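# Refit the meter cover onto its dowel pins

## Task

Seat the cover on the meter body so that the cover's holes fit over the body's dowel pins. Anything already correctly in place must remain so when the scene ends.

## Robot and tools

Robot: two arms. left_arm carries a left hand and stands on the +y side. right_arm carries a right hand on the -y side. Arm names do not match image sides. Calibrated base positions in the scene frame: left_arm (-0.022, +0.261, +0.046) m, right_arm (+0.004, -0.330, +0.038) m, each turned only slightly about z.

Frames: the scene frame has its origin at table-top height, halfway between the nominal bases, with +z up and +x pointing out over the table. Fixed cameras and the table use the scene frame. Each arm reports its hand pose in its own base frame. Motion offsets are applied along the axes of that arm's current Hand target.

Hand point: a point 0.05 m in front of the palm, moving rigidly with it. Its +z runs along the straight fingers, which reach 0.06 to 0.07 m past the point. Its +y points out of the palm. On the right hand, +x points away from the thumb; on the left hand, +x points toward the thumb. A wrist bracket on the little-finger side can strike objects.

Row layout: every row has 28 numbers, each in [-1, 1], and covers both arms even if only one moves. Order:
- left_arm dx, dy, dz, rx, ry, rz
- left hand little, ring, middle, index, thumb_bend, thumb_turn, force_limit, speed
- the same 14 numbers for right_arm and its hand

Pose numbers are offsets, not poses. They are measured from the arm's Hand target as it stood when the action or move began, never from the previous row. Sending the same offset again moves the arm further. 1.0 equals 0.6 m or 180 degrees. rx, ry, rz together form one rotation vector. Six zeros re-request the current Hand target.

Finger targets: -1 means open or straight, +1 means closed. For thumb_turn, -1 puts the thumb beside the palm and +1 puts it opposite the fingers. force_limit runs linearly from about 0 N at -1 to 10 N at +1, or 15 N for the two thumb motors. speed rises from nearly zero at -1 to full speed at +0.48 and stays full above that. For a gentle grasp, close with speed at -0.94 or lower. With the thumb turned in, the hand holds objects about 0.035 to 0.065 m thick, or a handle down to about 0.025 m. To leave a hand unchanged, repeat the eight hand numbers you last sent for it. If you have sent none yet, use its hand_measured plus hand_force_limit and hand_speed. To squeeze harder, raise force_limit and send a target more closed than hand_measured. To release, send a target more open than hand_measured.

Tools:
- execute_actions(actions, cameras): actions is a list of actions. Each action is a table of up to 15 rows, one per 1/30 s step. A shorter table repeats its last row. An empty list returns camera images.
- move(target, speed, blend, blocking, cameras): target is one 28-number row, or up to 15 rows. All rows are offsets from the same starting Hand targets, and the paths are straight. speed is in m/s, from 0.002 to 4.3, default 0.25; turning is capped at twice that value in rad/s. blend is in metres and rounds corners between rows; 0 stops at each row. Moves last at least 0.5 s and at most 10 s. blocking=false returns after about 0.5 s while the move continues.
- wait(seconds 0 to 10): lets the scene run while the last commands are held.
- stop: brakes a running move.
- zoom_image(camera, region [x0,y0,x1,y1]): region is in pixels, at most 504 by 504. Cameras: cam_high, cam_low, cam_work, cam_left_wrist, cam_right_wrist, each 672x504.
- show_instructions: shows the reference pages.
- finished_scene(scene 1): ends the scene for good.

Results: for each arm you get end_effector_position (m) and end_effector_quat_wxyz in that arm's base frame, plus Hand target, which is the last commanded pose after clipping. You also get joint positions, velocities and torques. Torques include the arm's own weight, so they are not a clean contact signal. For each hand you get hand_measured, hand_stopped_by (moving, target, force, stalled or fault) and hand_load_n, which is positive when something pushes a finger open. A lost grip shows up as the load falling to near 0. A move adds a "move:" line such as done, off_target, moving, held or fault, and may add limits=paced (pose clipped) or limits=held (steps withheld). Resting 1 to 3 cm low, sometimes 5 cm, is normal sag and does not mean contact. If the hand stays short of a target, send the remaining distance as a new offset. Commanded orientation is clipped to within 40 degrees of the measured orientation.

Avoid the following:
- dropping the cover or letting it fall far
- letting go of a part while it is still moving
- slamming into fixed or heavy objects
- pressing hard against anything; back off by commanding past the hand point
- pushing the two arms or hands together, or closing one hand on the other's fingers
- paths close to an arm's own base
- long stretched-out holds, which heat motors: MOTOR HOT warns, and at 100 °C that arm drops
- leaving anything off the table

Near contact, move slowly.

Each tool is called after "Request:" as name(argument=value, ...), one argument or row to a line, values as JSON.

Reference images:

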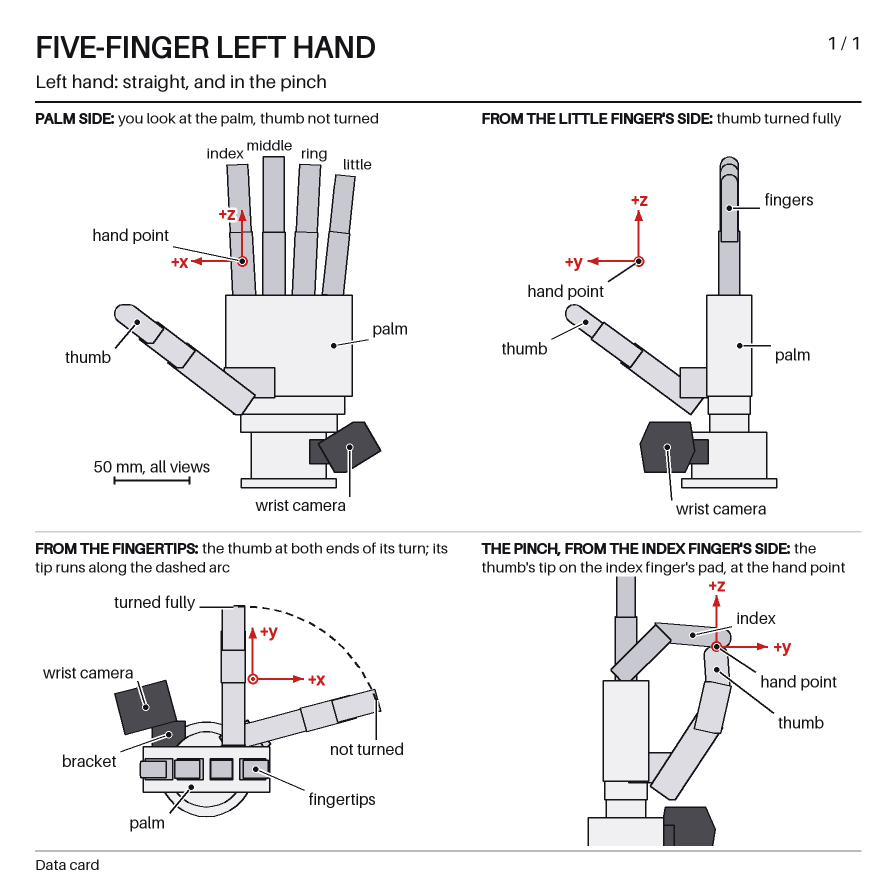

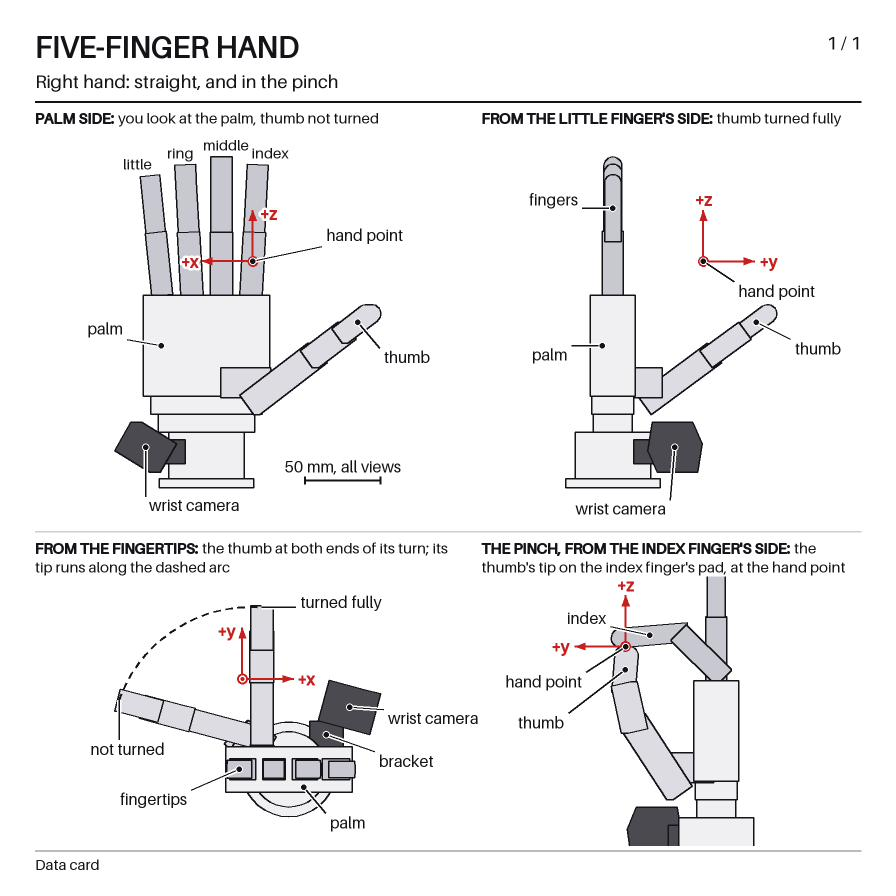

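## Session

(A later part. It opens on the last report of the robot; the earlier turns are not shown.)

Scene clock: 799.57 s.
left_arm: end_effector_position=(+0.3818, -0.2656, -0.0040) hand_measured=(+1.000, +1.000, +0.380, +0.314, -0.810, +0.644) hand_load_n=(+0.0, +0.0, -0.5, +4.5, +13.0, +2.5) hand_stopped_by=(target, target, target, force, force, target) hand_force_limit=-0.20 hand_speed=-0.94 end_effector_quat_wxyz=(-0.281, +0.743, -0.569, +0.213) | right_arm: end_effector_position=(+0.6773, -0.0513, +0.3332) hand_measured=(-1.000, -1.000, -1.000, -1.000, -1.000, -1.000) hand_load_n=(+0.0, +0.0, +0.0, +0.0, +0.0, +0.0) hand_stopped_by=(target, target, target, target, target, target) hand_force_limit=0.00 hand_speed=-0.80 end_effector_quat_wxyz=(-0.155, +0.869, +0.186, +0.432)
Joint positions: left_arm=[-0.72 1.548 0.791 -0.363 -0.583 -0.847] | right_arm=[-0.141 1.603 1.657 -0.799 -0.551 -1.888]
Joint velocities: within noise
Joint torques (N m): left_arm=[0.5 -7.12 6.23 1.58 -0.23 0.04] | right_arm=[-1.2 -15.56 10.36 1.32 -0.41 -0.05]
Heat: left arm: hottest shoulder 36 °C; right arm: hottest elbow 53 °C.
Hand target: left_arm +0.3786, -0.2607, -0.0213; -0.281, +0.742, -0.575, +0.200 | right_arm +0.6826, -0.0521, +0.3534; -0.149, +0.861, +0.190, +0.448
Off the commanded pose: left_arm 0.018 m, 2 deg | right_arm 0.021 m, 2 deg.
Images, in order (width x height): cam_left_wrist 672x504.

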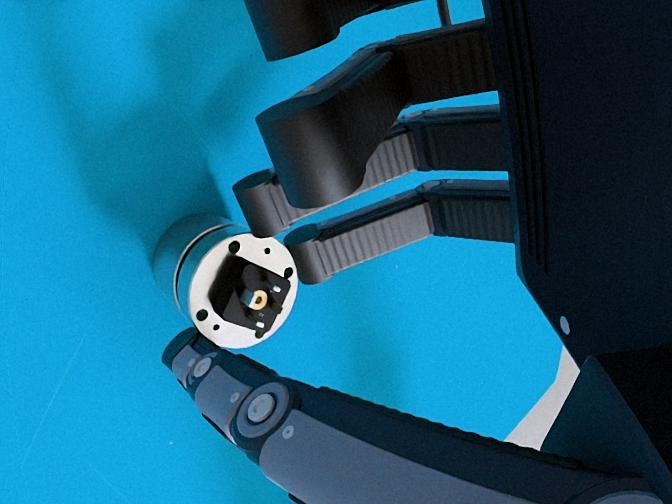

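Request:
execute_actions(
  actions=[],
)

Scene clock: 801.17 s.
left_arm: end_effector_position=(+0.3818, -0.2656, -0.0040) hand_measured=(+1.000, +1.000, +0.380, +0.314, -0.810, +0.644) hand_load_n=(+0.0, +0.0, -0.5, +4.5, +13.0, +3.0) hand_stopped_by=(target, target, target, force, force, target) hand_force_limit=-0.20 hand_speed=-0.94 end_effector_quat_wxyz=(-0.281, +0.743, -0.569, +0.213) | right_arm: end_effector_position=(+0.6773, -0.0513, +0.3332) hand_measured=(-1.000, -1.000, -1.000, -1.000, -1.000, -1.000) hand_load_n=(+0.0, +0.0, +0.0, +0.5, +0.0, +0.0) hand_stopped_by=(target, target, target, target, target, target) hand_force_limit=0.00 hand_speed=-0.80 end_effector_quat_wxyz=(-0.155, +0.869, +0.186, +0.432)
Joint positions: left_arm=[-0.72 1.548 0.791 -0.363 -0.583 -0.847] | right_arm=[-0.141 1.603 1.657 -0.799 -0.551 -1.888]
Joint velocities: within noise
Joint torques (N m): left_arm=[1.2 -6.77 6.13 1.43 -0.2 0.05] | right_arm=[-1.2 -15.56 10.33 1.33 -0.4 -0.05]
Heat: left arm: hottest shoulder 36 °C; right arm: hottest elbow 53 °C.
Hand target: left_arm +0.3786, -0.2607, -0.0213; -0.281, +0.742, -0.575, +0.200 | right_arm +0.6826, -0.0521, +0.3534; -0.149, +0.861, +0.190, +0.448
Off the commanded pose: left_arm 0.018 m, 2 deg | right_arm 0.021 m, 2 deg.

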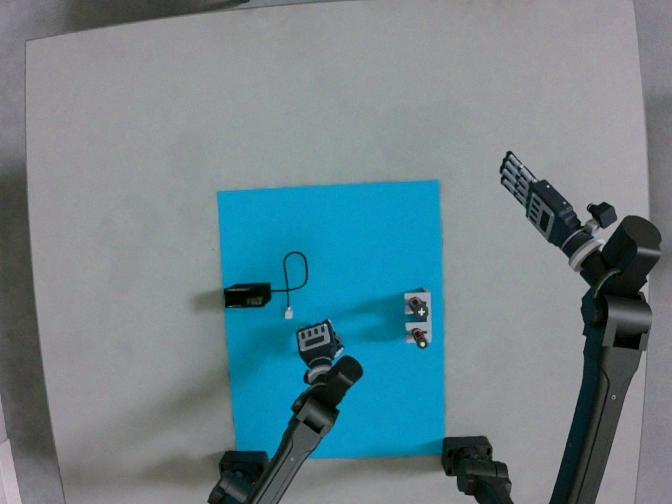

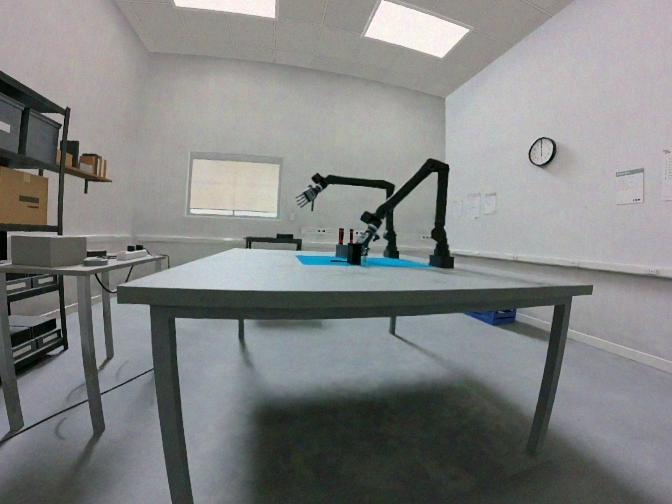

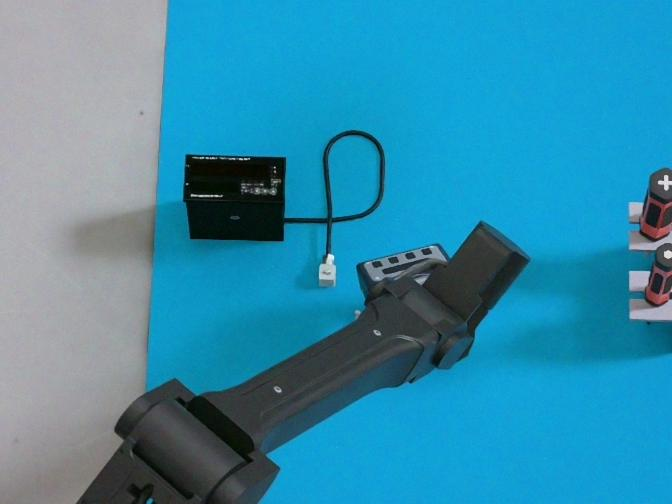

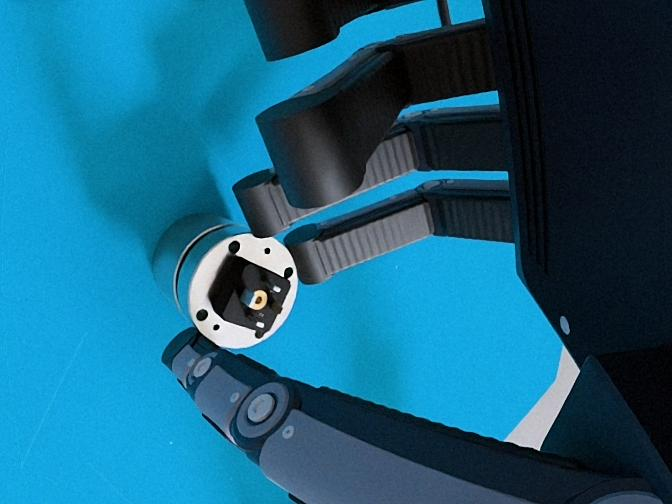

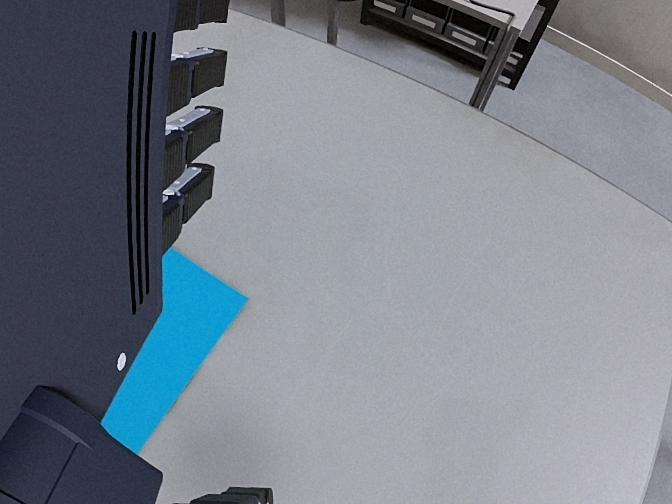

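Request:
move(
  target=[0.006566,-0.02732,-0.023058,0.008831,0.008426,-0.007459,1,1,0.38,0.36,-0.58,0.645,-0.2,-0.94,0,0,0,0,0,0,-1,-1,-1,-1,-1,-1,0,-0.8],
  speed=0.05,
)

Scene clock: 802.60 s.
left_arm: end_effector_position=(+0.3818, -0.2657, -0.0036) hand_measured=(+1.000, +1.000, +0.380, +0.314, -0.810, +0.644) hand_load_n=(+0.0, +0.5, +0.5, +5.0, +13.0, +3.0) hand_stopped_by=(target, target, target, force, force, target) hand_force_limit=-0.20 hand_speed=-0.94 end_effector_quat_wxyz=(-0.281, +0.743, -0.569, +0.214) | right_arm: end_effector_position=(+0.6773, -0.0513, +0.3332) hand_measured=(-1.000, -1.000, -1.000, -1.000, -1.000, -1.000) hand_load_n=(+0.0, +0.0, +0.0, +0.0, +0.0, +0.0) hand_stopped_by=(target, target, target, target, target, target) hand_force_limit=0.00 hand_speed=-0.80 end_effector_quat_wxyz=(-0.155, +0.869, +0.186, +0.432)
Joint positions: left_arm=[-0.72 1.547 0.791 -0.363 -0.583 -0.846] | right_arm=[-0.141 1.603 1.657 -0.799 -0.551 -1.888]
Joint torques (N m): left_arm=[0.85 -9.41 6.17 1.52 -0.33 0.06] | right_arm=[-1.2 -15.5 10.35 1.32 -0.41 -0.06]
Heat: left arm: hottest shoulder 36 °C; right arm: hottest elbow 53 °C.
Hand target: left_arm +0.3832, -0.2641, -0.0003; -0.281, +0.742, -0.567, +0.221 | right_arm +0.6826, -0.0521, +0.3534; -0.149, +0.861, +0.190, +0.448
Off the commanded pose: left_arm 0.004 m, 1 deg | right_arm 0.021 m, 2 deg.
move: off_target (right_arm)

Request:
move(
  target=[0.001751,-0.007285,-0.006149,0.002355,0.002247,-0.001989,1,1,0.38,0.36,-0.58,0.645,-0.2,-0.94,0,0,0,0,0,0,-1,-1,-1,-1,-1,-1,0,-0.8],
  speed=0.03,
  cameras=["cam_left_wrist"],
)

Scene clock: 803.80 s.
left_arm: end_effector_position=(+0.3826, -0.2664, +0.0001) hand_measured=(+1.000, +1.000, +0.380, +0.314, -0.810, +0.644) hand_load_n=(+0.0, +0.0, +2.0, +5.5, +12.5, +2.5) hand_stopped_by=(target, target, target, force, force, target) hand_force_limit=-0.20 hand_speed=-0.94 end_effector_quat_wxyz=(-0.280, +0.743, -0.567, +0.218) | right_arm: end_effector_position=(+0.6773, -0.0513, +0.3332) hand_measured=(-1.000, -1.000, -1.000, -1.000, -1.000, -1.000) hand_load_n=(+0.0, +0.0, +0.0, +0.0, +0.0, +0.0) hand_stopped_by=(target, target, target, target, target, target) hand_force_limit=0.00 hand_speed=-0.80 end_effector_quat_wxyz=(-0.155, +0.869, +0.186, +0.432)
Joint positions: left_arm=[-0.72 1.539 0.791 -0.363 -0.583 -0.846] | right_arm=[-0.141 1.603 1.657 -0.799 -0.551 -1.888]
Joint torques (N m): left_arm=[1.03 -10.7 6.35 1.46 -0.38 0.06] | right_arm=[-1.26 -15.62 10.32 1.33 -0.41 -0.06]
Heat: left arm: hottest shoulder 36 °C; right arm: hottest elbow 53 °C.
Hand target: left_arm +0.3842, -0.2648, +0.0055; -0.282, +0.742, -0.565, +0.227 | right_arm +0.6826, -0.0521, +0.3534; -0.149, +0.861, +0.190, +0.448
Off the commanded pose: left_arm 0.006 m, 1 deg | right_arm 0.021 m, 2 deg.
move: off_target (right_arm)
Images, in order (width x height): cam_left_wrist 672x504.

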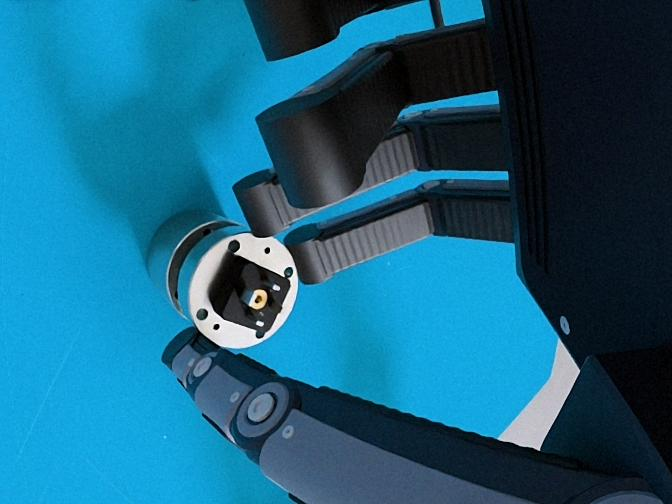

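Request:
zoom_image(
  camera="cam_left_wrist",
  region=[205, 210, 245, 250],
)

Request:
zoom_image(
  camera="cam_left_wrist",
  region=[160, 270, 200, 310],
)

Request:
zoom_image(
  camera="cam_left_wrist",
  region=[160, 210, 200, 250],
)

Scaled by 12.600 from the camera's 672x504 image, which has a finer 960x720 frame.

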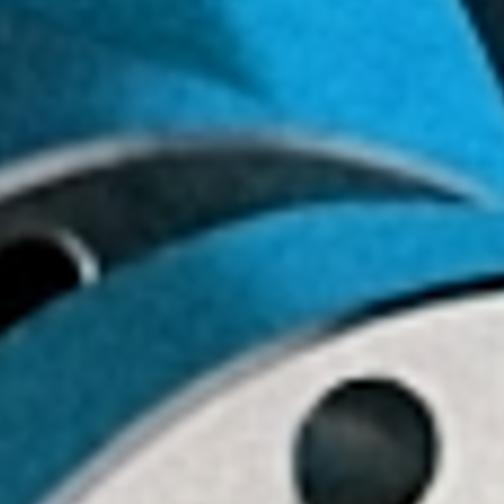

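Scaled by 12.600 from the camera's 672x504 image, which has a finer 960x720 frame.

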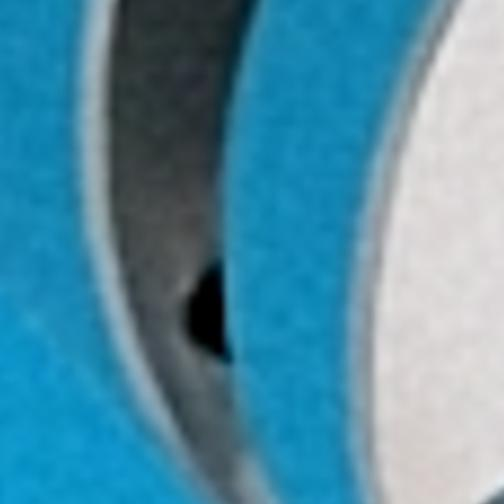

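Scaled by 12.600 from the camera's 672x504 image, which has a finer 960x720 frame.

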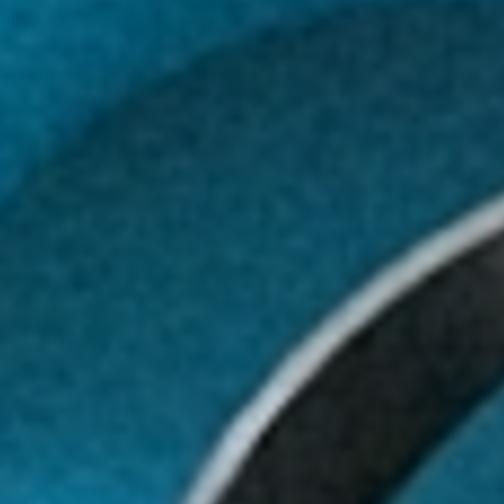

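Request:
move(
  target=[
    [0.004377,-0.018213,-0.015372,0.005888,0.005618,-0.004973,1,1,0.38,0.36,-0.58,0.645,-0.2,-0.94,0,0,0,0,0,0,-1,-1,-1,-1,-1,-1,0,-0.8],
    [0.04352,-0.07947,-0.09545,-0.00842,-0.00803,0.00711,1,1,0.38,0.36,-0.58,0.645,-0.2,-0.94,0,0,0,0,0,0,-1,-1,-1,-1,-1,-1,0,-0.8],
    [0.02497,-0.097,-0.07988,-0.00842,-0.00803,0.00711,1,1,0.38,0.36,-0.58,0.645,-0.2,-0.94,0,0,0,0,0,0,-1,-1,-1,-1,-1,-1,0,-0.8],
    [-0.00742,0.00893,0.00091,-0.00842,-0.00803,0.00711,1,1,0.38,0.36,-0.58,0.645,-0.2,-0.94,0,0,0,0,0,0,-1,-1,-1,-1,-1,-1,0,-0.8],
    [-0.00871,0.02669,0.01965,-0.00842,-0.00803,0.00711,1,1,0.38,0.36,-0.58,0.645,-0.2,-0.94,0,0,0,0,0,0,-1,-1,-1,-1,-1,-1,0,-0.8],
  ],
  speed=[0.05,0.07,0.07,0.05,0.03],
  blend=[0,0,0,0.004,0],
)

Scene clock: 817.97 s.
left_arm: end_effector_position=(+0.3818, -0.2656, -0.0014) hand_measured=(+1.000, +1.000, +0.380, +0.314, -0.810, +0.644) hand_load_n=(+0.0, +0.0, +2.0, +5.5, +12.5, +2.5) hand_stopped_by=(target, target, target, force, force, target) hand_force_limit=-0.20 hand_speed=-0.94 end_effector_quat_wxyz=(-0.281, +0.743, -0.568, +0.216) | right_arm: end_effector_position=(+0.6773, -0.0513, +0.3332) hand_measured=(-1.000, -1.000, -1.000, -1.000, -1.000, -1.000) hand_load_n=(+0.0, +0.0, +0.0, +0.0, +0.0, +0.0) hand_stopped_by=(target, target, target, target, target, target) hand_force_limit=0.00 hand_speed=-0.80 end_effector_quat_wxyz=(-0.155, +0.869, +0.186, +0.432)
Joint positions: left_arm=[-0.72 1.54 0.789 -0.362 -0.583 -0.847] | right_arm=[-0.141 1.603 1.657 -0.799 -0.551 -1.888]
Joint torques (N m): left_arm=[0.56 -7.77 6.12 1.43 -0.26 0.03] | right_arm=[-1.14 -15.5 10.33 1.33 -0.41 -0.06]
Heat: left arm: hottest shoulder 36 °C; right arm: hottest elbow 53 °C.
Hand target: left_arm +0.3792, -0.2612, -0.0141; -0.281, +0.742, -0.572, +0.207 | right_arm +0.6826, -0.0521, +0.3534; -0.149, +0.861, +0.190, +0.448
Off the commanded pose: left_arm 0.014 m, 1 deg | right_arm 0.021 m, 2 deg.
move: off_target (left_arm, right_arm)

Request:
move(
  target=[-0.000905,0.003764,0.003177,-0.001217,-0.001161,0.001028,1,1,0.38,0.36,-0.58,0.645,-0.2,-0.94,0,0,0,0,0,0,-1,-1,-1,-1,-1,-1,0,-0.8],
  speed=0.02,
)

Scene clock: 819.03 s.
left_arm: end_effector_position=(+0.3815, -0.2653, -0.0031) hand_measured=(+1.000, +1.000, +0.380, +0.314, -0.810, +0.644) hand_load_n=(+0.0, +0.0, +1.5, +5.5, +12.5, +2.5) hand_stopped_by=(target, target, target, force, force, target) hand_force_limit=-0.20 hand_speed=-0.94 end_effector_quat_wxyz=(-0.281, +0.743, -0.568, +0.215) | right_arm: end_effector_position=(+0.6773, -0.0513, +0.3332) hand_measured=(-1.000, -1.000, -1.000, -1.000, -1.000, -1.000) hand_load_n=(+0.0, +0.0, +0.0, +0.0, +0.0, +0.0) hand_stopped_by=(target, target, target, target, target, target) hand_force_limit=0.00 hand_speed=-0.80 end_effector_quat_wxyz=(-0.155, +0.869, +0.186, +0.432)
Joint positions: left_arm=[-0.72 1.544 0.789 -0.362 -0.583 -0.847] | right_arm=[-0.141 1.603 1.657 -0.799 -0.551 -1.888]
Joint torques (N m): left_arm=[0.79 -7.18 6.19 1.4 -0.27 0.06] | right_arm=[-1.26 -15.5 10.32 1.33 -0.41 -0.06]
Heat: left arm: hottest shoulder 36 °C; right arm: hottest elbow 53 °C.
Hand target: left_arm +0.3786, -0.2607, -0.0171; -0.281, +0.742, -0.573, +0.204 | right_arm +0.6826, -0.0521, +0.3534; -0.149, +0.861, +0.190, +0.448
Off the commanded pose: left_arm 0.015 m, 1 deg | right_arm 0.021 m, 2 deg.
move: off_target (left_arm, right_arm)

Request:
move(
  target=[-0.000583,0.002429,0.002049,-0.000785,-0.000749,0.000663,1,1,0.38,0.36,-0.58,0.645,-0.2,-0.94,0,0,0,0,0,0,-1,-1,-1,-1,-1,-1,0,-0.8],
  speed=0.02,
)

Scene clock: 820.00 s.
left_arm: end_effector_position=(+0.3816, -0.2654, -0.0036) hand_measured=(+1.000, +1.000, +0.380, +0.314, -0.810, +0.644) hand_load_n=(+0.0, +0.0, +1.0, +5.0, +12.5, +2.5) hand_stopped_by=(target, target, target, force, force, target) hand_force_limit=-0.20 hand_speed=-0.94 end_effector_quat_wxyz=(-0.281, +0.743, -0.568, +0.214) | right_arm: end_effector_position=(+0.6773, -0.0513, +0.3332) hand_measured=(-1.000, -1.000, -1.000, -1.000, -1.000, -1.000) hand_load_n=(+0.0, +0.0, +0.0, +0.0, +0.0, +0.0) hand_stopped_by=(target, target, target, target, target, target) hand_force_limit=0.00 hand_speed=-0.80 end_effector_quat_wxyz=(-0.155, +0.869, +0.186, +0.432)
Joint positions: left_arm=[-0.72 1.545 0.789 -0.361 -0.583 -0.847] | right_arm=[-0.141 1.603 1.657 -0.799 -0.551 -1.888]
Joint torques (N m): left_arm=[0.85 -7.24 6.05 1.36 -0.24 0.08] | right_arm=[-1.2 -15.56 10.32 1.33 -0.4 -0.06]
Heat: left arm: hottest shoulder 36 °C; right arm: hottest elbow 53 °C.
Hand target: left_arm +0.3782, -0.2604, -0.0189; -0.281, +0.742, -0.574, +0.202 | right_arm +0.6826, -0.0521, +0.3534; -0.149, +0.861, +0.190, +0.448
Off the commanded pose: left_arm 0.017 m, 2 deg | right_arm 0.021 m, 2 deg.
move: off_target (left_arm, right_arm)

Request:
move(
  target=[0.000243,0.000212,0.000528,0.000039,0.000037,-0.000033,1,1,0.38,0.36,-0.58,0.645,-0.2,-0.94,0,0,0,0,0,0,-1,-1,-1,-1,-1,-1,0,-0.8],
  speed=0.01,
)

Scene clock: 821.37 s.
left_arm: end_effector_position=(+0.3816, -0.2654, -0.0036) hand_measured=(+1.000, +1.000, +0.380, +0.314, -0.810, +0.644) hand_load_n=(+0.0, +0.0, +1.0, +5.0, +12.5, +3.0) hand_stopped_by=(target, target, target, force, force, target) hand_force_limit=-0.20 hand_speed=-0.94 end_effector_quat_wxyz=(-0.281, +0.743, -0.568, +0.214) | right_arm: end_effector_position=(+0.6773, -0.0513, +0.3332) hand_measured=(-1.000, -1.000, -1.000, -1.000, -1.000, -1.000) hand_load_n=(+0.5, +0.0, +0.0, +0.0, +0.0, +0.0) hand_stopped_by=(target, target, target, target, target, target) hand_force_limit=0.00 hand_speed=-0.80 end_effector_quat_wxyz=(-0.155, +0.869, +0.186, +0.432)
Joint positions: left_arm=[-0.72 1.545 0.789 -0.361 -0.583 -0.847] | right_arm=[-0.141 1.603 1.657 -0.799 -0.551 -1.888]
Joint torques (N m): left_arm=[0.56 -7.59 6.24 1.26 -0.25 0.01] | right_arm=[-1.14 -15.5 10.32 1.33 -0.41 -0.06]
Heat: left arm: hottest shoulder 36 °C; right arm: hottest elbow 53 °C.
Hand target: left_arm +0.3783, -0.2605, -0.0192; -0.281, +0.742, -0.574, +0.202 | right_arm +0.6826, -0.0521, +0.3534; -0.149, +0.861, +0.190, +0.448
Off the commanded pose: left_arm 0.017 m, 2 deg | right_arm 0.021 m, 2 deg.
move: off_target (left_arm, right_arm)

Request:
move(
  target=[0.000487,-0.000494,0.00002,0.000294,0.000281,-0.000249,1,1,0.38,0.36,-0.58,0.645,-0.2,-0.94,0,0,0,0,0,0,-1,-1,-1,-1,-1,-1,0,-0.8],
  speed=0.01,
)

Scene clock: 822.37 s.
left_arm: end_effector_position=(+0.3817, -0.2656, -0.0035) hand_measured=(+1.000, +1.000, +0.380, +0.314, -0.810, +0.644) hand_load_n=(+0.0, +0.0, +1.0, +5.0, +13.0, +3.0) hand_stopped_by=(target, target, target, force, force, target) hand_force_limit=-0.20 hand_speed=-0.94 end_effector_quat_wxyz=(-0.281, +0.743, -0.568, +0.215) | right_arm: end_effector_position=(+0.6773, -0.0513, +0.3332) hand_measured=(-1.000, -1.000, -1.000, -1.000, -1.000, -1.000) hand_load_n=(+0.0, +0.0, +0.0, +0.0, +0.0, +0.0) hand_stopped_by=(target, target, target, target, target, target) hand_force_limit=0.00 hand_speed=-0.80 end_effector_quat_wxyz=(-0.155, +0.869, +0.186, +0.432)
Joint positions: left_arm=[-0.72 1.545 0.789 -0.36 -0.583 -0.847] | right_arm=[-0.141 1.603 1.657 -0.799 -0.551 -1.888]
Joint torques (N m): left_arm=[0.62 -7.3 6.27 1.47 -0.28 0.04] | right_arm=[-1.2 -15.62 10.33 1.33 -0.4 -0.06]
Heat: left arm: hottest shoulder 36 °C; right arm: hottest elbow 53 °C.
Hand target: left_arm +0.3786, -0.2607, -0.0190; -0.281, +0.742, -0.574, +0.203 | right_arm +0.6826, -0.0521, +0.3534; -0.149, +0.861, +0.190, +0.448
Off the commanded pose: left_arm 0.017 m, 2 deg | right_arm 0.021 m, 2 deg.
move: off_target (left_arm, right_arm)

Request:
move(
  target=[0.000243,0.000212,0.000528,0.000039,0.000037,-0.000033,1,1,0.38,0.36,-0.58,0.645,-0.2,-0.94,0,0,0,0,0,0,-1,-1,-1,-1,-1,-1,0,-0.8],
  speed=0.01,
  cameras=["cam_left_wrist"],
)

Request:
zoom_image(
  camera="cam_left_wrist",
  region=[160, 270, 200, 310],
)

Request:
zoom_image(
  camera="cam_left_wrist",
  region=[205, 210, 245, 250],
)

Scene clock: 823.57 s.
left_arm: end_effector_position=(+0.3816, -0.2655, -0.0037) hand_measured=(+1.000, +1.000, +0.380, +0.314, -0.810, +0.644) hand_load_n=(+0.0, +0.0, +0.5, +5.0, +13.0, +2.5) hand_stopped_by=(target, target, target, force, force, target) hand_force_limit=-0.20 hand_speed=-0.94 end_effector_quat_wxyz=(-0.281, +0.743, -0.568, +0.215) | right_arm: end_effector_position=(+0.6773, -0.0513, +0.3332) hand_measured=(-1.000, -1.000, -1.000, -1.000, -1.000, -1.000) hand_load_n=(+0.0, +0.5, +0.0, +0.0, +0.0, +0.0) hand_stopped_by=(target, target, target, target, target, target) hand_force_limit=0.00 hand_speed=-0.80 end_effector_quat_wxyz=(-0.155, +0.869, +0.186, +0.432)
Joint positions: left_arm=[-0.72 1.546 0.789 -0.36 -0.583 -0.847] | right_arm=[-0.141 1.603 1.657 -0.799 -0.551 -1.888]
Joint torques (N m): left_arm=[0.5 -7.12 6.19 1.46 -0.24 0.08] | right_arm=[-1.14 -15.56 10.33 1.32 -0.41 -0.06]
Heat: left arm: hottest shoulder 36 °C; right arm: hottest elbow 53 °C.
Hand target: left_arm +0.3787, -0.2608, -0.0195; -0.281, +0.742, -0.574, +0.203 | right_arm +0.6826, -0.0521, +0.3534; -0.149, +0.861, +0.190, +0.448
Off the commanded pose: left_arm 0.017 m, 1 deg | right_arm 0.021 m, 2 deg.
move: off_target (left_arm, right_arm)
Images, in order (width x height): cam_left_wrist 672x504.

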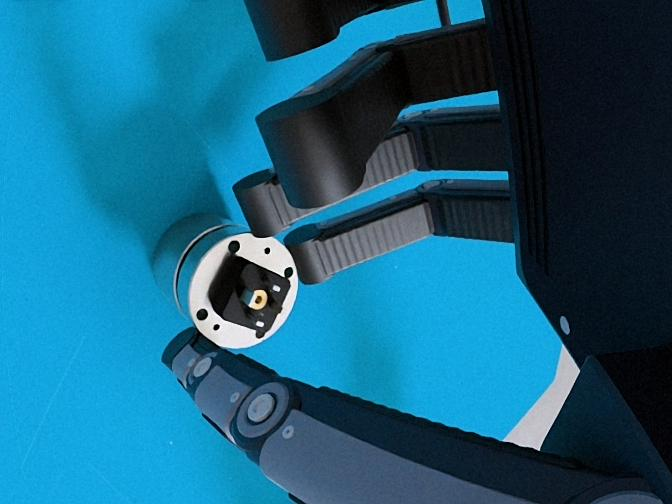

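Scaled by 12.600 from the camera's 672x504 image, which has a finer 960x720 frame.

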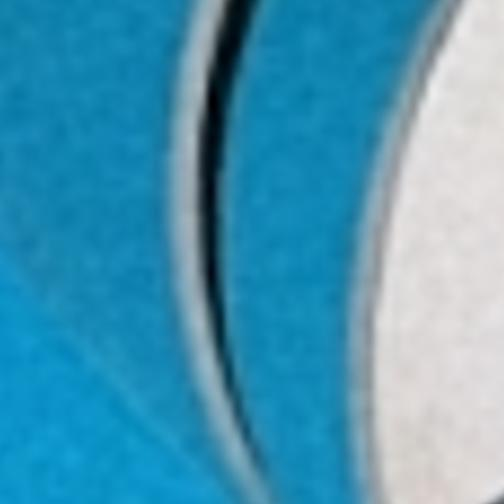

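Scaled by 12.600 from the camera's 672x504 image, which has a finer 960x720 frame.

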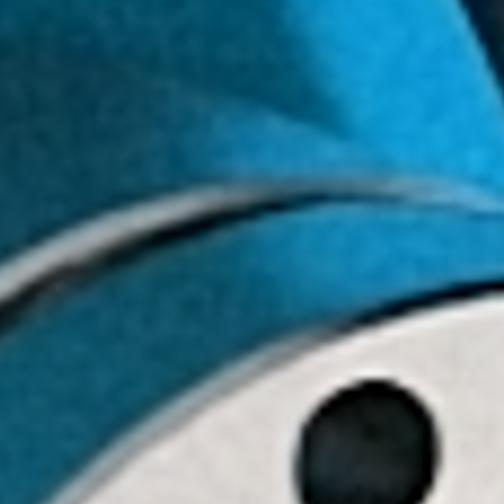

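Request:
move(
  target=[0.000389,-0.000395,0.000016,0.000236,0.000225,-0.000199,1,1,0.38,0.36,-0.58,0.645,-0.2,-0.94,0,0,0,0,0,0,-1,-1,-1,-1,-1,-1,0,-0.8],
  speed=0.01,
)

Request:
move(
  target=[0.000389,-0.000395,0.000016,0.000236,0.000225,-0.000199,1,1,0.38,0.36,-0.58,0.645,-0.2,-0.94,0,0,0,0,0,0,-1,-1,-1,-1,-1,-1,0,-0.8],
  speed=0.01,
)

Scene clock: 826.17 s.
left_arm: end_effector_position=(+0.3817, -0.2656, -0.0036) hand_measured=(+1.000, +1.000, +0.380, +0.314, -0.810, +0.644) hand_load_n=(+0.0, +0.5, +0.5, +5.0, +13.0, +2.5) hand_stopped_by=(target, target, target, force, force, target) hand_force_limit=-0.20 hand_speed=-0.94 end_effector_quat_wxyz=(-0.281, +0.743, -0.568, +0.215) | right_arm: end_effector_position=(+0.6773, -0.0513, +0.3332) hand_measured=(-1.000, -1.000, -1.000, -1.000, -1.000, -1.000) hand_load_n=(+0.0, +0.0, +0.0, +0.0, +0.0, +0.0) hand_stopped_by=(target, target, target, target, target, target) hand_force_limit=0.00 hand_speed=-0.80 end_effector_quat_wxyz=(-0.155, +0.869, +0.186, +0.432)
Joint positions: left_arm=[-0.72 1.546 0.789 -0.36 -0.583 -0.847] | right_arm=[-0.141 1.603 1.657 -0.799 -0.551 -1.888]
Joint torques (N m): left_arm=[0.79 -6.95 6.22 1.55 -0.27 0.09] | right_arm=[-1.2 -15.56 10.32 1.31 -0.41 -0.05]
Heat: left arm: hottest shoulder 36 °C; right arm: hottest elbow 53 °C.
Hand target: left_arm +0.3790, -0.2610, -0.0193; -0.281, +0.742, -0.573, +0.204 | right_arm +0.6826, -0.0521, +0.3534; -0.149, +0.861, +0.190, +0.448
Off the commanded pose: left_arm 0.017 m, 1 deg | right_arm 0.021 m, 2 deg.
move: off_target (left_arm, right_arm)

Scene clock: 826.87 s.
left_arm: end_effector_position=(+0.3817, -0.2656, -0.0036) hand_measured=(+1.000, +1.000, +0.380, +0.314, -0.810, +0.644) hand_load_n=(+0.0, +0.0, +0.5, +5.0, +12.5, +3.0) hand_stopped_by=(target, target, target, force, force, target) hand_force_limit=-0.20 hand_speed=-0.94 end_effector_quat_wxyz=(-0.281, +0.743, -0.568, +0.215) | right_arm: end_effector_position=(+0.6773, -0.0513, +0.3332) hand_measured=(-1.000, -1.000, -1.000, -1.000, -1.000, -1.000) hand_load_n=(+0.0, +0.0, +0.0, +0.0, +0.0, +0.0) hand_stopped_by=(target, target, target, target, target, target) hand_force_limit=0.00 hand_speed=-0.80 end_effector_quat_wxyz=(-0.155, +0.869, +0.186, +0.432)
Joint positions: left_arm=[-0.72 1.546 0.789 -0.36 -0.583 -0.847] | right_arm=[-0.141 1.603 1.657 -0.799 -0.551 -1.888]
Joint torques (N m): left_arm=[0.5 -7.06 6.08 1.62 -0.27 0.11] | right_arm=[-1.2 -15.62 10.32 1.33 -0.41 -0.05]
Heat: left arm: hottest shoulder 36 °C; right arm: hottest elbow 53 °C.
Hand target: left_arm +0.3792, -0.2612, -0.0192; -0.281, +0.742, -0.573, +0.204 | right_arm +0.6826, -0.0521, +0.3534; -0.149, +0.861, +0.190, +0.448
Off the commanded pose: left_arm 0.016 m, 1 deg | right_arm 0.021 m, 2 deg.
move: off_target (left_arm, right_arm)

Request:
move(
  target=[0.000487,-0.000494,0.00002,0.000294,0.000281,-0.000249,1,1,0.38,0.36,-0.58,0.645,-0.2,-0.94,0,0,0,0,0,0,-1,-1,-1,-1,-1,-1,0,-0.8],
  speed=0.01,
)

Request:
move(
  target=[0.000487,-0.000494,0.00002,0.000294,0.000281,-0.000249,1,1,0.38,0.36,-0.58,0.645,-0.2,-0.94,0,0,0,0,0,0,-1,-1,-1,-1,-1,-1,0,-0.8],
  speed=0.01,
)

Scene clock: 828.17 s.
left_arm: end_effector_position=(+0.3818, -0.2657, -0.0036) hand_measured=(+1.000, +1.000, +0.380, +0.314, -0.810, +0.644) hand_load_n=(+0.0, +0.0, +0.5, +5.0, +13.0, +2.5) hand_stopped_by=(target, target, target, force, force, target) hand_force_limit=-0.20 hand_speed=-0.94 end_effector_quat_wxyz=(-0.281, +0.743, -0.568, +0.215) | right_arm: end_effector_position=(+0.6773, -0.0513, +0.3332) hand_measured=(-1.000, -1.000, -1.000, -1.000, -1.000, -1.000) hand_load_n=(+0.0, +0.0, +0.0, +0.0, +0.0, +0.0) hand_stopped_by=(target, target, target, target, target, target) hand_force_limit=0.00 hand_speed=-0.80 end_effector_quat_wxyz=(-0.155, +0.869, +0.186, +0.432)
Joint positions: left_arm=[-0.72 1.546 0.789 -0.359 -0.583 -0.846] | right_arm=[-0.141 1.603 1.657 -0.799 -0.551 -1.888]
Joint torques (N m): left_arm=[0.56 -7.36 6.16 1.66 -0.29 0.06] | right_arm=[-1.14 -15.56 10.33 1.33 -0.4 -0.06]
Heat: left arm: hottest shoulder 36 °C; right arm: hottest elbow 53 °C.
Hand target: left_arm +0.3795, -0.2614, -0.0190; -0.281, +0.742, -0.573, +0.205 | right_arm +0.6826, -0.0521, +0.3534; -0.149, +0.861, +0.190, +0.448
Off the commanded pose: left_arm 0.016 m, 1 deg | right_arm 0.021 m, 2 deg.
move: off_target (left_arm, right_arm)

Scene clock: 828.87 s.
left_arm: end_effector_position=(+0.3818, -0.2657, -0.0036) hand_measured=(+1.000, +1.000, +0.380, +0.314, -0.810, +0.644) hand_load_n=(+0.0, +0.0, +0.5, +4.5, +13.0, +2.5) hand_stopped_by=(target, target, target, force, force, target) hand_force_limit=-0.20 hand_speed=-0.94 end_effector_quat_wxyz=(-0.281, +0.743, -0.568, +0.215) | right_arm: end_effector_position=(+0.6773, -0.0513, +0.3332) hand_measured=(-1.000, -1.000, -1.000, -1.000, -1.000, -1.000) hand_load_n=(+0.0, +0.0, +0.0, +0.0, +0.0, +0.0) hand_stopped_by=(target, target, target, target, target, target) hand_force_limit=0.00 hand_speed=-0.80 end_effector_quat_wxyz=(-0.155, +0.869, +0.186, +0.432)
Joint positions: left_arm=[-0.72 1.546 0.789 -0.359 -0.583 -0.845] | right_arm=[-0.141 1.603 1.657 -0.799 -0.551 -1.888]
Joint torques (N m): left_arm=[0.62 -7.06 6.26 1.58 -0.28 0.03] | right_arm=[-1.2 -15.62 10.33 1.32 -0.4 -0.05]
Heat: left arm: hottest shoulder 36 °C; right arm: hottest elbow 53 °C.
Hand target: left_arm +0.3798, -0.2616, -0.0188; -0.281, +0.742, -0.573, +0.206 | right_arm +0.6826, -0.0521, +0.3534; -0.149, +0.861, +0.190, +0.448
Off the commanded pose: left_arm 0.016 m, 1 deg | right_arm 0.021 m, 2 deg.
move: off_target (left_arm, right_arm)

Request:
move(
  target=[0.000487,-0.000494,0.00002,0.000294,0.000281,-0.000249,1,1,0.38,0.36,-0.58,0.645,-0.2,-0.94,0,0,0,0,0,0,-1,-1,-1,-1,-1,-1,0,-0.8],
  speed=0.01,
  cameras=["cam_left_wrist"],
)

Request:
zoom_image(
  camera="cam_left_wrist",
  region=[160, 270, 200, 310],
)

Request:
zoom_image(
  camera="cam_left_wrist",
  region=[205, 210, 245, 250],
)

Scene clock: 830.07 s.
left_arm: end_effector_position=(+0.3820, -0.2657, -0.0035) hand_measured=(+1.000, +1.000, +0.380, +0.314, -0.810, +0.644) hand_load_n=(+0.0, +0.0, +0.5, +5.0, +13.0, +2.5) hand_stopped_by=(target, target, target, force, force, target) hand_force_limit=-0.20 hand_speed=-0.94 end_effector_quat_wxyz=(-0.281, +0.742, -0.569, +0.215) | right_arm: end_effector_position=(+0.6773, -0.0513, +0.3332) hand_measured=(-1.000, -1.000, -1.000, -1.000, -1.000, -1.000) hand_load_n=(-0.5, -0.5, +0.0, +0.0, +0.0, -0.5) hand_stopped_by=(target, target, target, target, target, target) hand_force_limit=0.00 hand_speed=-0.80 end_effector_quat_wxyz=(-0.155, +0.869, +0.186, +0.432)
Joint positions: left_arm=[-0.72 1.546 0.789 -0.358 -0.583 -0.844] | right_arm=[-0.141 1.603 1.657 -0.799 -0.551 -1.888]
Joint torques (N m): left_arm=[0.32 -7.59 6.17 1.46 -0.3 0.05] | right_arm=[-1.14 -15.56 10.33 1.33 -0.41 -0.05]
Heat: left arm: hottest shoulder 36 °C; right arm: hottest elbow 53 °C.
Hand target: left_arm +0.3802, -0.2619, -0.0186; -0.281, +0.742, -0.572, +0.206 | right_arm +0.6826, -0.0521, +0.3534; -0.149, +0.861, +0.190, +0.448
Off the commanded pose: left_arm 0.016 m, 1 deg | right_arm 0.021 m, 2 deg.
move: off_target (left_arm, right_arm)
Images, in order (width x height): cam_left_wrist 672x504.

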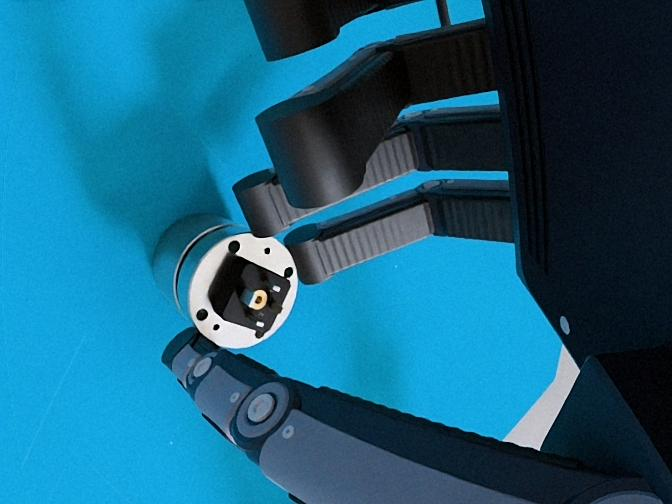

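Scaled by 12.600 from the camera's 672x504 image, which has a finer 960x720 frame.

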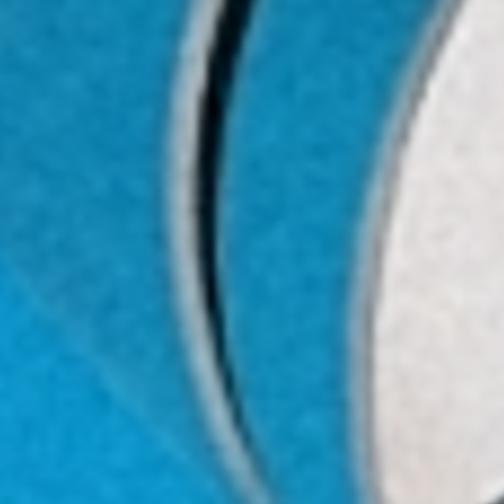

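Scaled by 12.600 from the camera's 672x504 image, which has a finer 960x720 frame.

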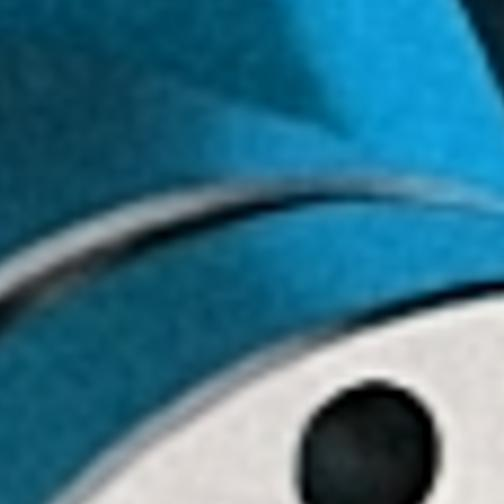

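Request:
move(
  target=[
    [0.006566,-0.02732,-0.023058,0.008831,0.008426,-0.007459,1,1,0.38,0.36,-0.58,0.645,-0.2,-0.94,0,0,0,0,0,0,-1,-1,-1,-1,-1,-1,0,-0.8],
    [0.008025,-0.033391,-0.028182,0.010794,0.010299,-0.009116,1,1,0.38,0.36,-0.58,0.645,-0.2,-0.94,0,0,0,0,0,0,-1,-1,-1,-1,-1,-1,0,-0.8],
  ],
  speed=[0.05,0.02],
  blend=[0.004,0],
  cameras=["cam_left_wrist"],
)

Request:
zoom_image(
  camera="cam_left_wrist",
  region=[160, 270, 200, 310],
)

Request:
zoom_image(
  camera="cam_left_wrist",
  region=[205, 210, 245, 250],
)

Scene clock: 832.40 s.
left_arm: end_effector_position=(+0.3840, -0.2675, +0.0022) hand_measured=(+1.000, +1.000, +0.380, +0.314, -0.810, +0.644) hand_load_n=(+0.0, +0.5, +2.0, +5.5, +12.5, +2.0) hand_stopped_by=(target, target, target, force, force, target) hand_force_limit=-0.20 hand_speed=-0.94 end_effector_quat_wxyz=(-0.280, +0.742, -0.566, +0.223) | right_arm: end_effector_position=(+0.6773, -0.0513, +0.3332) hand_measured=(-1.000, -1.000, -1.000, -1.000, -1.000, -1.000) hand_load_n=(+0.0, +0.0, +0.0, +0.0, +0.0, +0.0) hand_stopped_by=(target, target, target, target, target, target) hand_force_limit=0.00 hand_speed=-0.80 end_effector_quat_wxyz=(-0.155, +0.869, +0.186, +0.432)
Joint positions: left_arm=[-0.72 1.534 0.789 -0.353 -0.583 -0.843] | right_arm=[-0.141 1.603 1.657 -0.799 -0.551 -1.888]
Joint torques (N m): left_arm=[0.56 -10.17 6.26 1.44 -0.37 0.05] | right_arm=[-1.14 -15.56 10.33 1.31 -0.41 -0.05]
Heat: left arm: hottest shoulder 36 °C; right arm: hottest elbow 53 °C.
Hand target: left_arm +0.3855, -0.2658, +0.0073; -0.282, +0.742, -0.563, +0.232 | right_arm +0.6826, -0.0521, +0.3534; -0.149, +0.861, +0.190, +0.448
Off the commanded pose: left_arm 0.006 m, 1 deg | right_arm 0.021 m, 2 deg.
move: off_target (right_arm); blend cut to 0.0025 m at target 1
Images, in order (width x height): cam_left_wrist 672x504.

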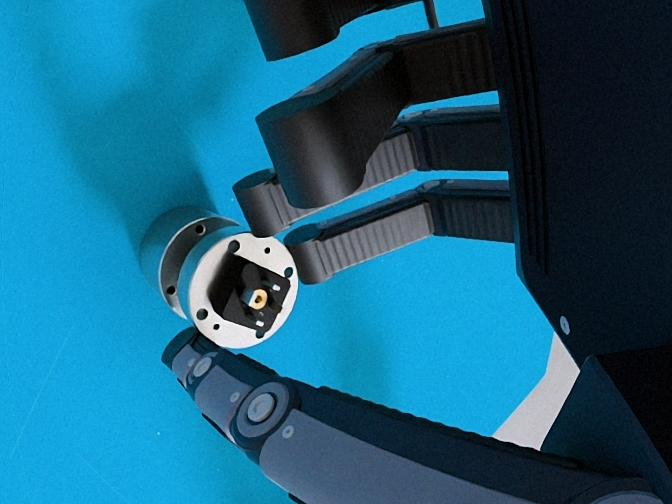

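Scaled by 12.600 from the camera's 672x504 image, which has a finer 960x720 frame.

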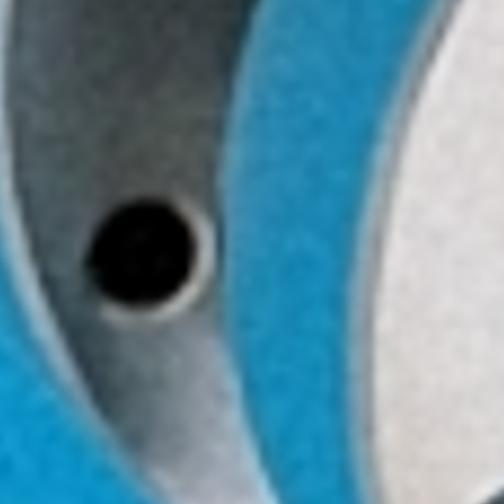

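Scaled by 12.600 from the camera's 672x504 image, which has a finer 960x720 frame.

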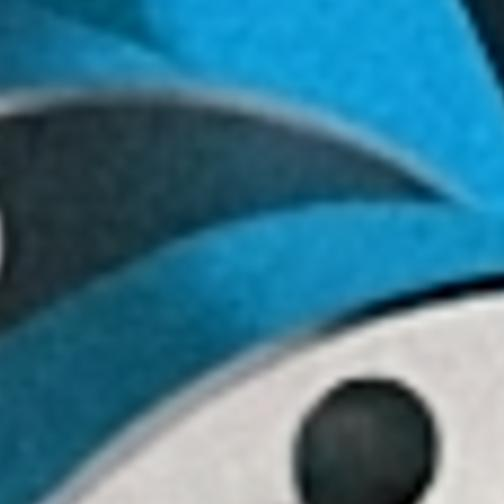

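Request:
zoom_image(
  camera="cam_left_wrist",
  region=[150, 255, 180, 285],
)

Request:
zoom_image(
  camera="cam_left_wrist",
  region=[155, 210, 195, 250],
)

Request:
zoom_image(
  camera="cam_left_wrist",
  region=[190, 210, 230, 250],
)

Scaled by 16.800 from the camera's 672x504 image, which has a finer 960x720 frame.

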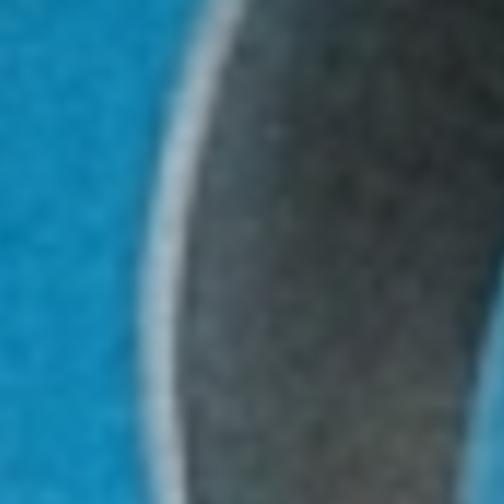

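Scaled by 12.600 from the camera's 672x504 image, which has a finer 960x720 frame.

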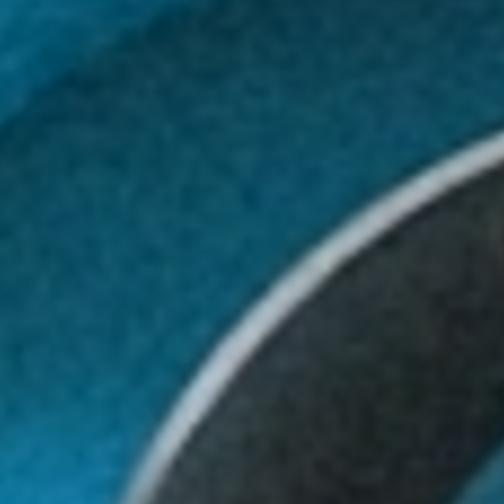

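Scaled by 12.600 from the camera's 672x504 image, which has a finer 960x720 frame.

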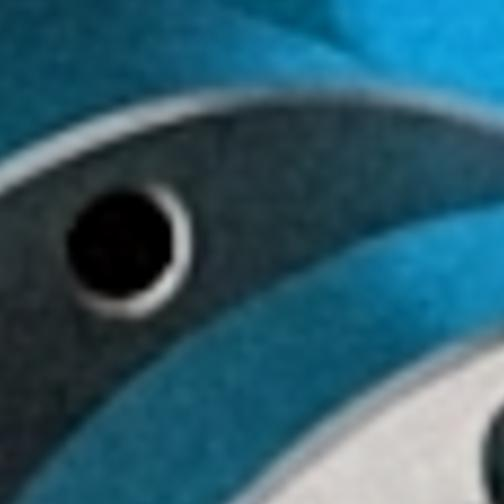

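Request:
move(
  target=[
    [0.04372,-0.07708,-0.09314,-0.01056,-0.01007,0.00892,1,1,0.38,0.36,-0.58,0.645,-0.2,-0.94,0,0,0,0,0,0,-1,-1,-1,-1,-1,-1,0,-0.8],
    [0.02516,-0.09461,-0.07758,-0.01056,-0.01007,0.00892,1,1,0.38,0.36,-0.58,0.645,-0.2,-0.94,0,0,0,0,0,0,-1,-1,-1,-1,-1,-1,0,-0.8],
    [-0.00834,0.01165,0.00232,-0.01056,-0.01007,0.00892,1,1,0.38,0.36,-0.58,0.645,-0.2,-0.94,0,0,0,0,0,0,-1,-1,-1,-1,-1,-1,0,-0.8],
    [-0.00985,0.02953,0.02093,-0.01056,-0.01007,0.00892,1,1,0.38,0.36,-0.58,0.645,-0.2,-0.94,0,0,0,0,0,0,-1,-1,-1,-1,-1,-1,0,-0.8],
  ],
  speed=[0.07,0.07,0.05,0.03],
  blend=[0,0,0.004,0],
  cameras=["cam_left_wrist"],
)

Request:
zoom_image(
  camera="cam_left_wrist",
  region=[160, 270, 190, 300],
)

Request:
zoom_image(
  camera="cam_left_wrist",
  region=[205, 210, 245, 250],
)

Request:
zoom_image(
  camera="cam_left_wrist",
  region=[165, 215, 205, 255],
)

Scene clock: 842.10 s.
left_arm: end_effector_position=(+0.3823, -0.2663, -0.0015) hand_measured=(+1.000, +1.000, +0.380, +0.314, -0.810, +0.644) hand_load_n=(+0.0, +0.0, +2.0, +5.5, +12.5, +2.5) hand_stopped_by=(target, target, target, force, force, target) hand_force_limit=-0.20 hand_speed=-0.94 end_effector_quat_wxyz=(-0.281, +0.743, -0.568, +0.216) | right_arm: end_effector_position=(+0.6773, -0.0513, +0.3332) hand_measured=(-1.000, -1.000, -1.000, -1.000, -1.000, -1.000) hand_load_n=(+0.0, +0.0, +0.0, +0.0, +0.0, +0.0) hand_stopped_by=(target, target, target, target, target, target) hand_force_limit=0.00 hand_speed=-0.80 end_effector_quat_wxyz=(-0.155, +0.869, +0.186, +0.432)
Joint positions: left_arm=[-0.72 1.542 0.791 -0.364 -0.583 -0.847] | right_arm=[-0.141 1.603 1.657 -0.799 -0.551 -1.888]
Joint torques (N m): left_arm=[0.38 -8.06 6.17 1.54 -0.26 0.06] | right_arm=[-1.26 -15.56 10.33 1.32 -0.4 -0.06]
Heat: left arm: hottest shoulder 36 °C; right arm: hottest elbow 54 °C.
Hand target: left_arm +0.3797, -0.2618, -0.0143; -0.281, +0.742, -0.572, +0.207 | right_arm +0.6826, -0.0521, +0.3534; -0.149, +0.861, +0.190, +0.448
Off the commanded pose: left_arm 0.014 m, 1 deg | right_arm 0.021 m, 2 deg.
move: off_target (left_arm, right_arm)
Images, in order (width x height): cam_left_wrist 672x504.

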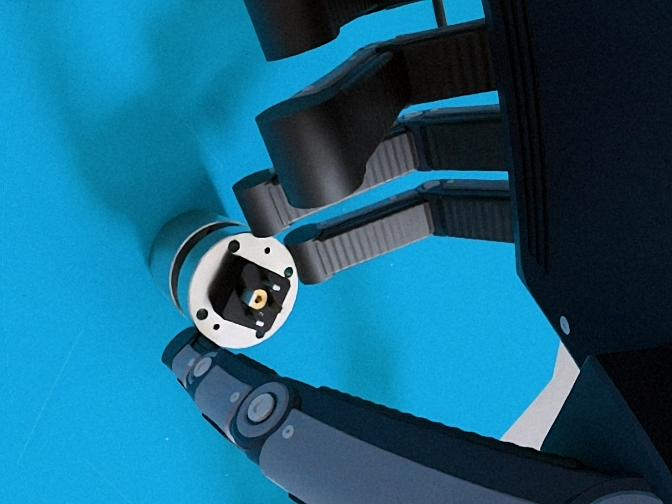

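Scaled by 16.800 from the camera's 672x504 image, which has a finer 960x720 frame.

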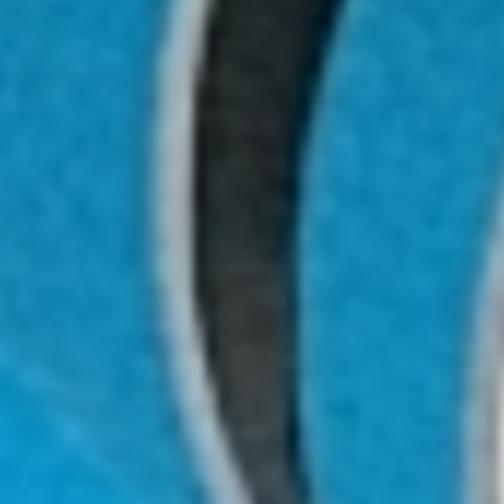

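Scaled by 12.600 from the camera's 672x504 image, which has a finer 960x720 frame.

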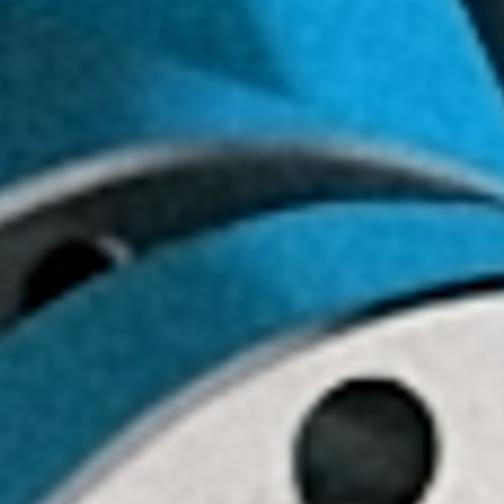

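Scaled by 12.600 from the camera's 672x504 image, which has a finer 960x720 frame.

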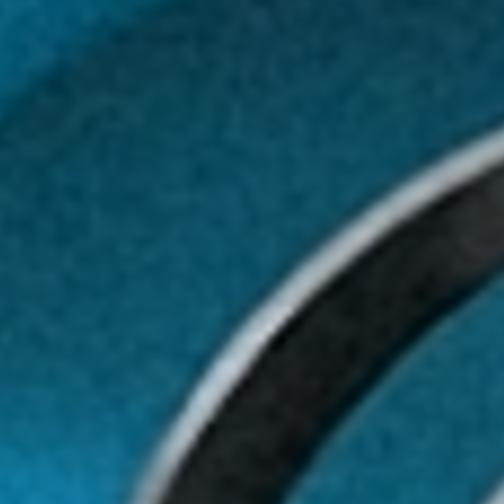

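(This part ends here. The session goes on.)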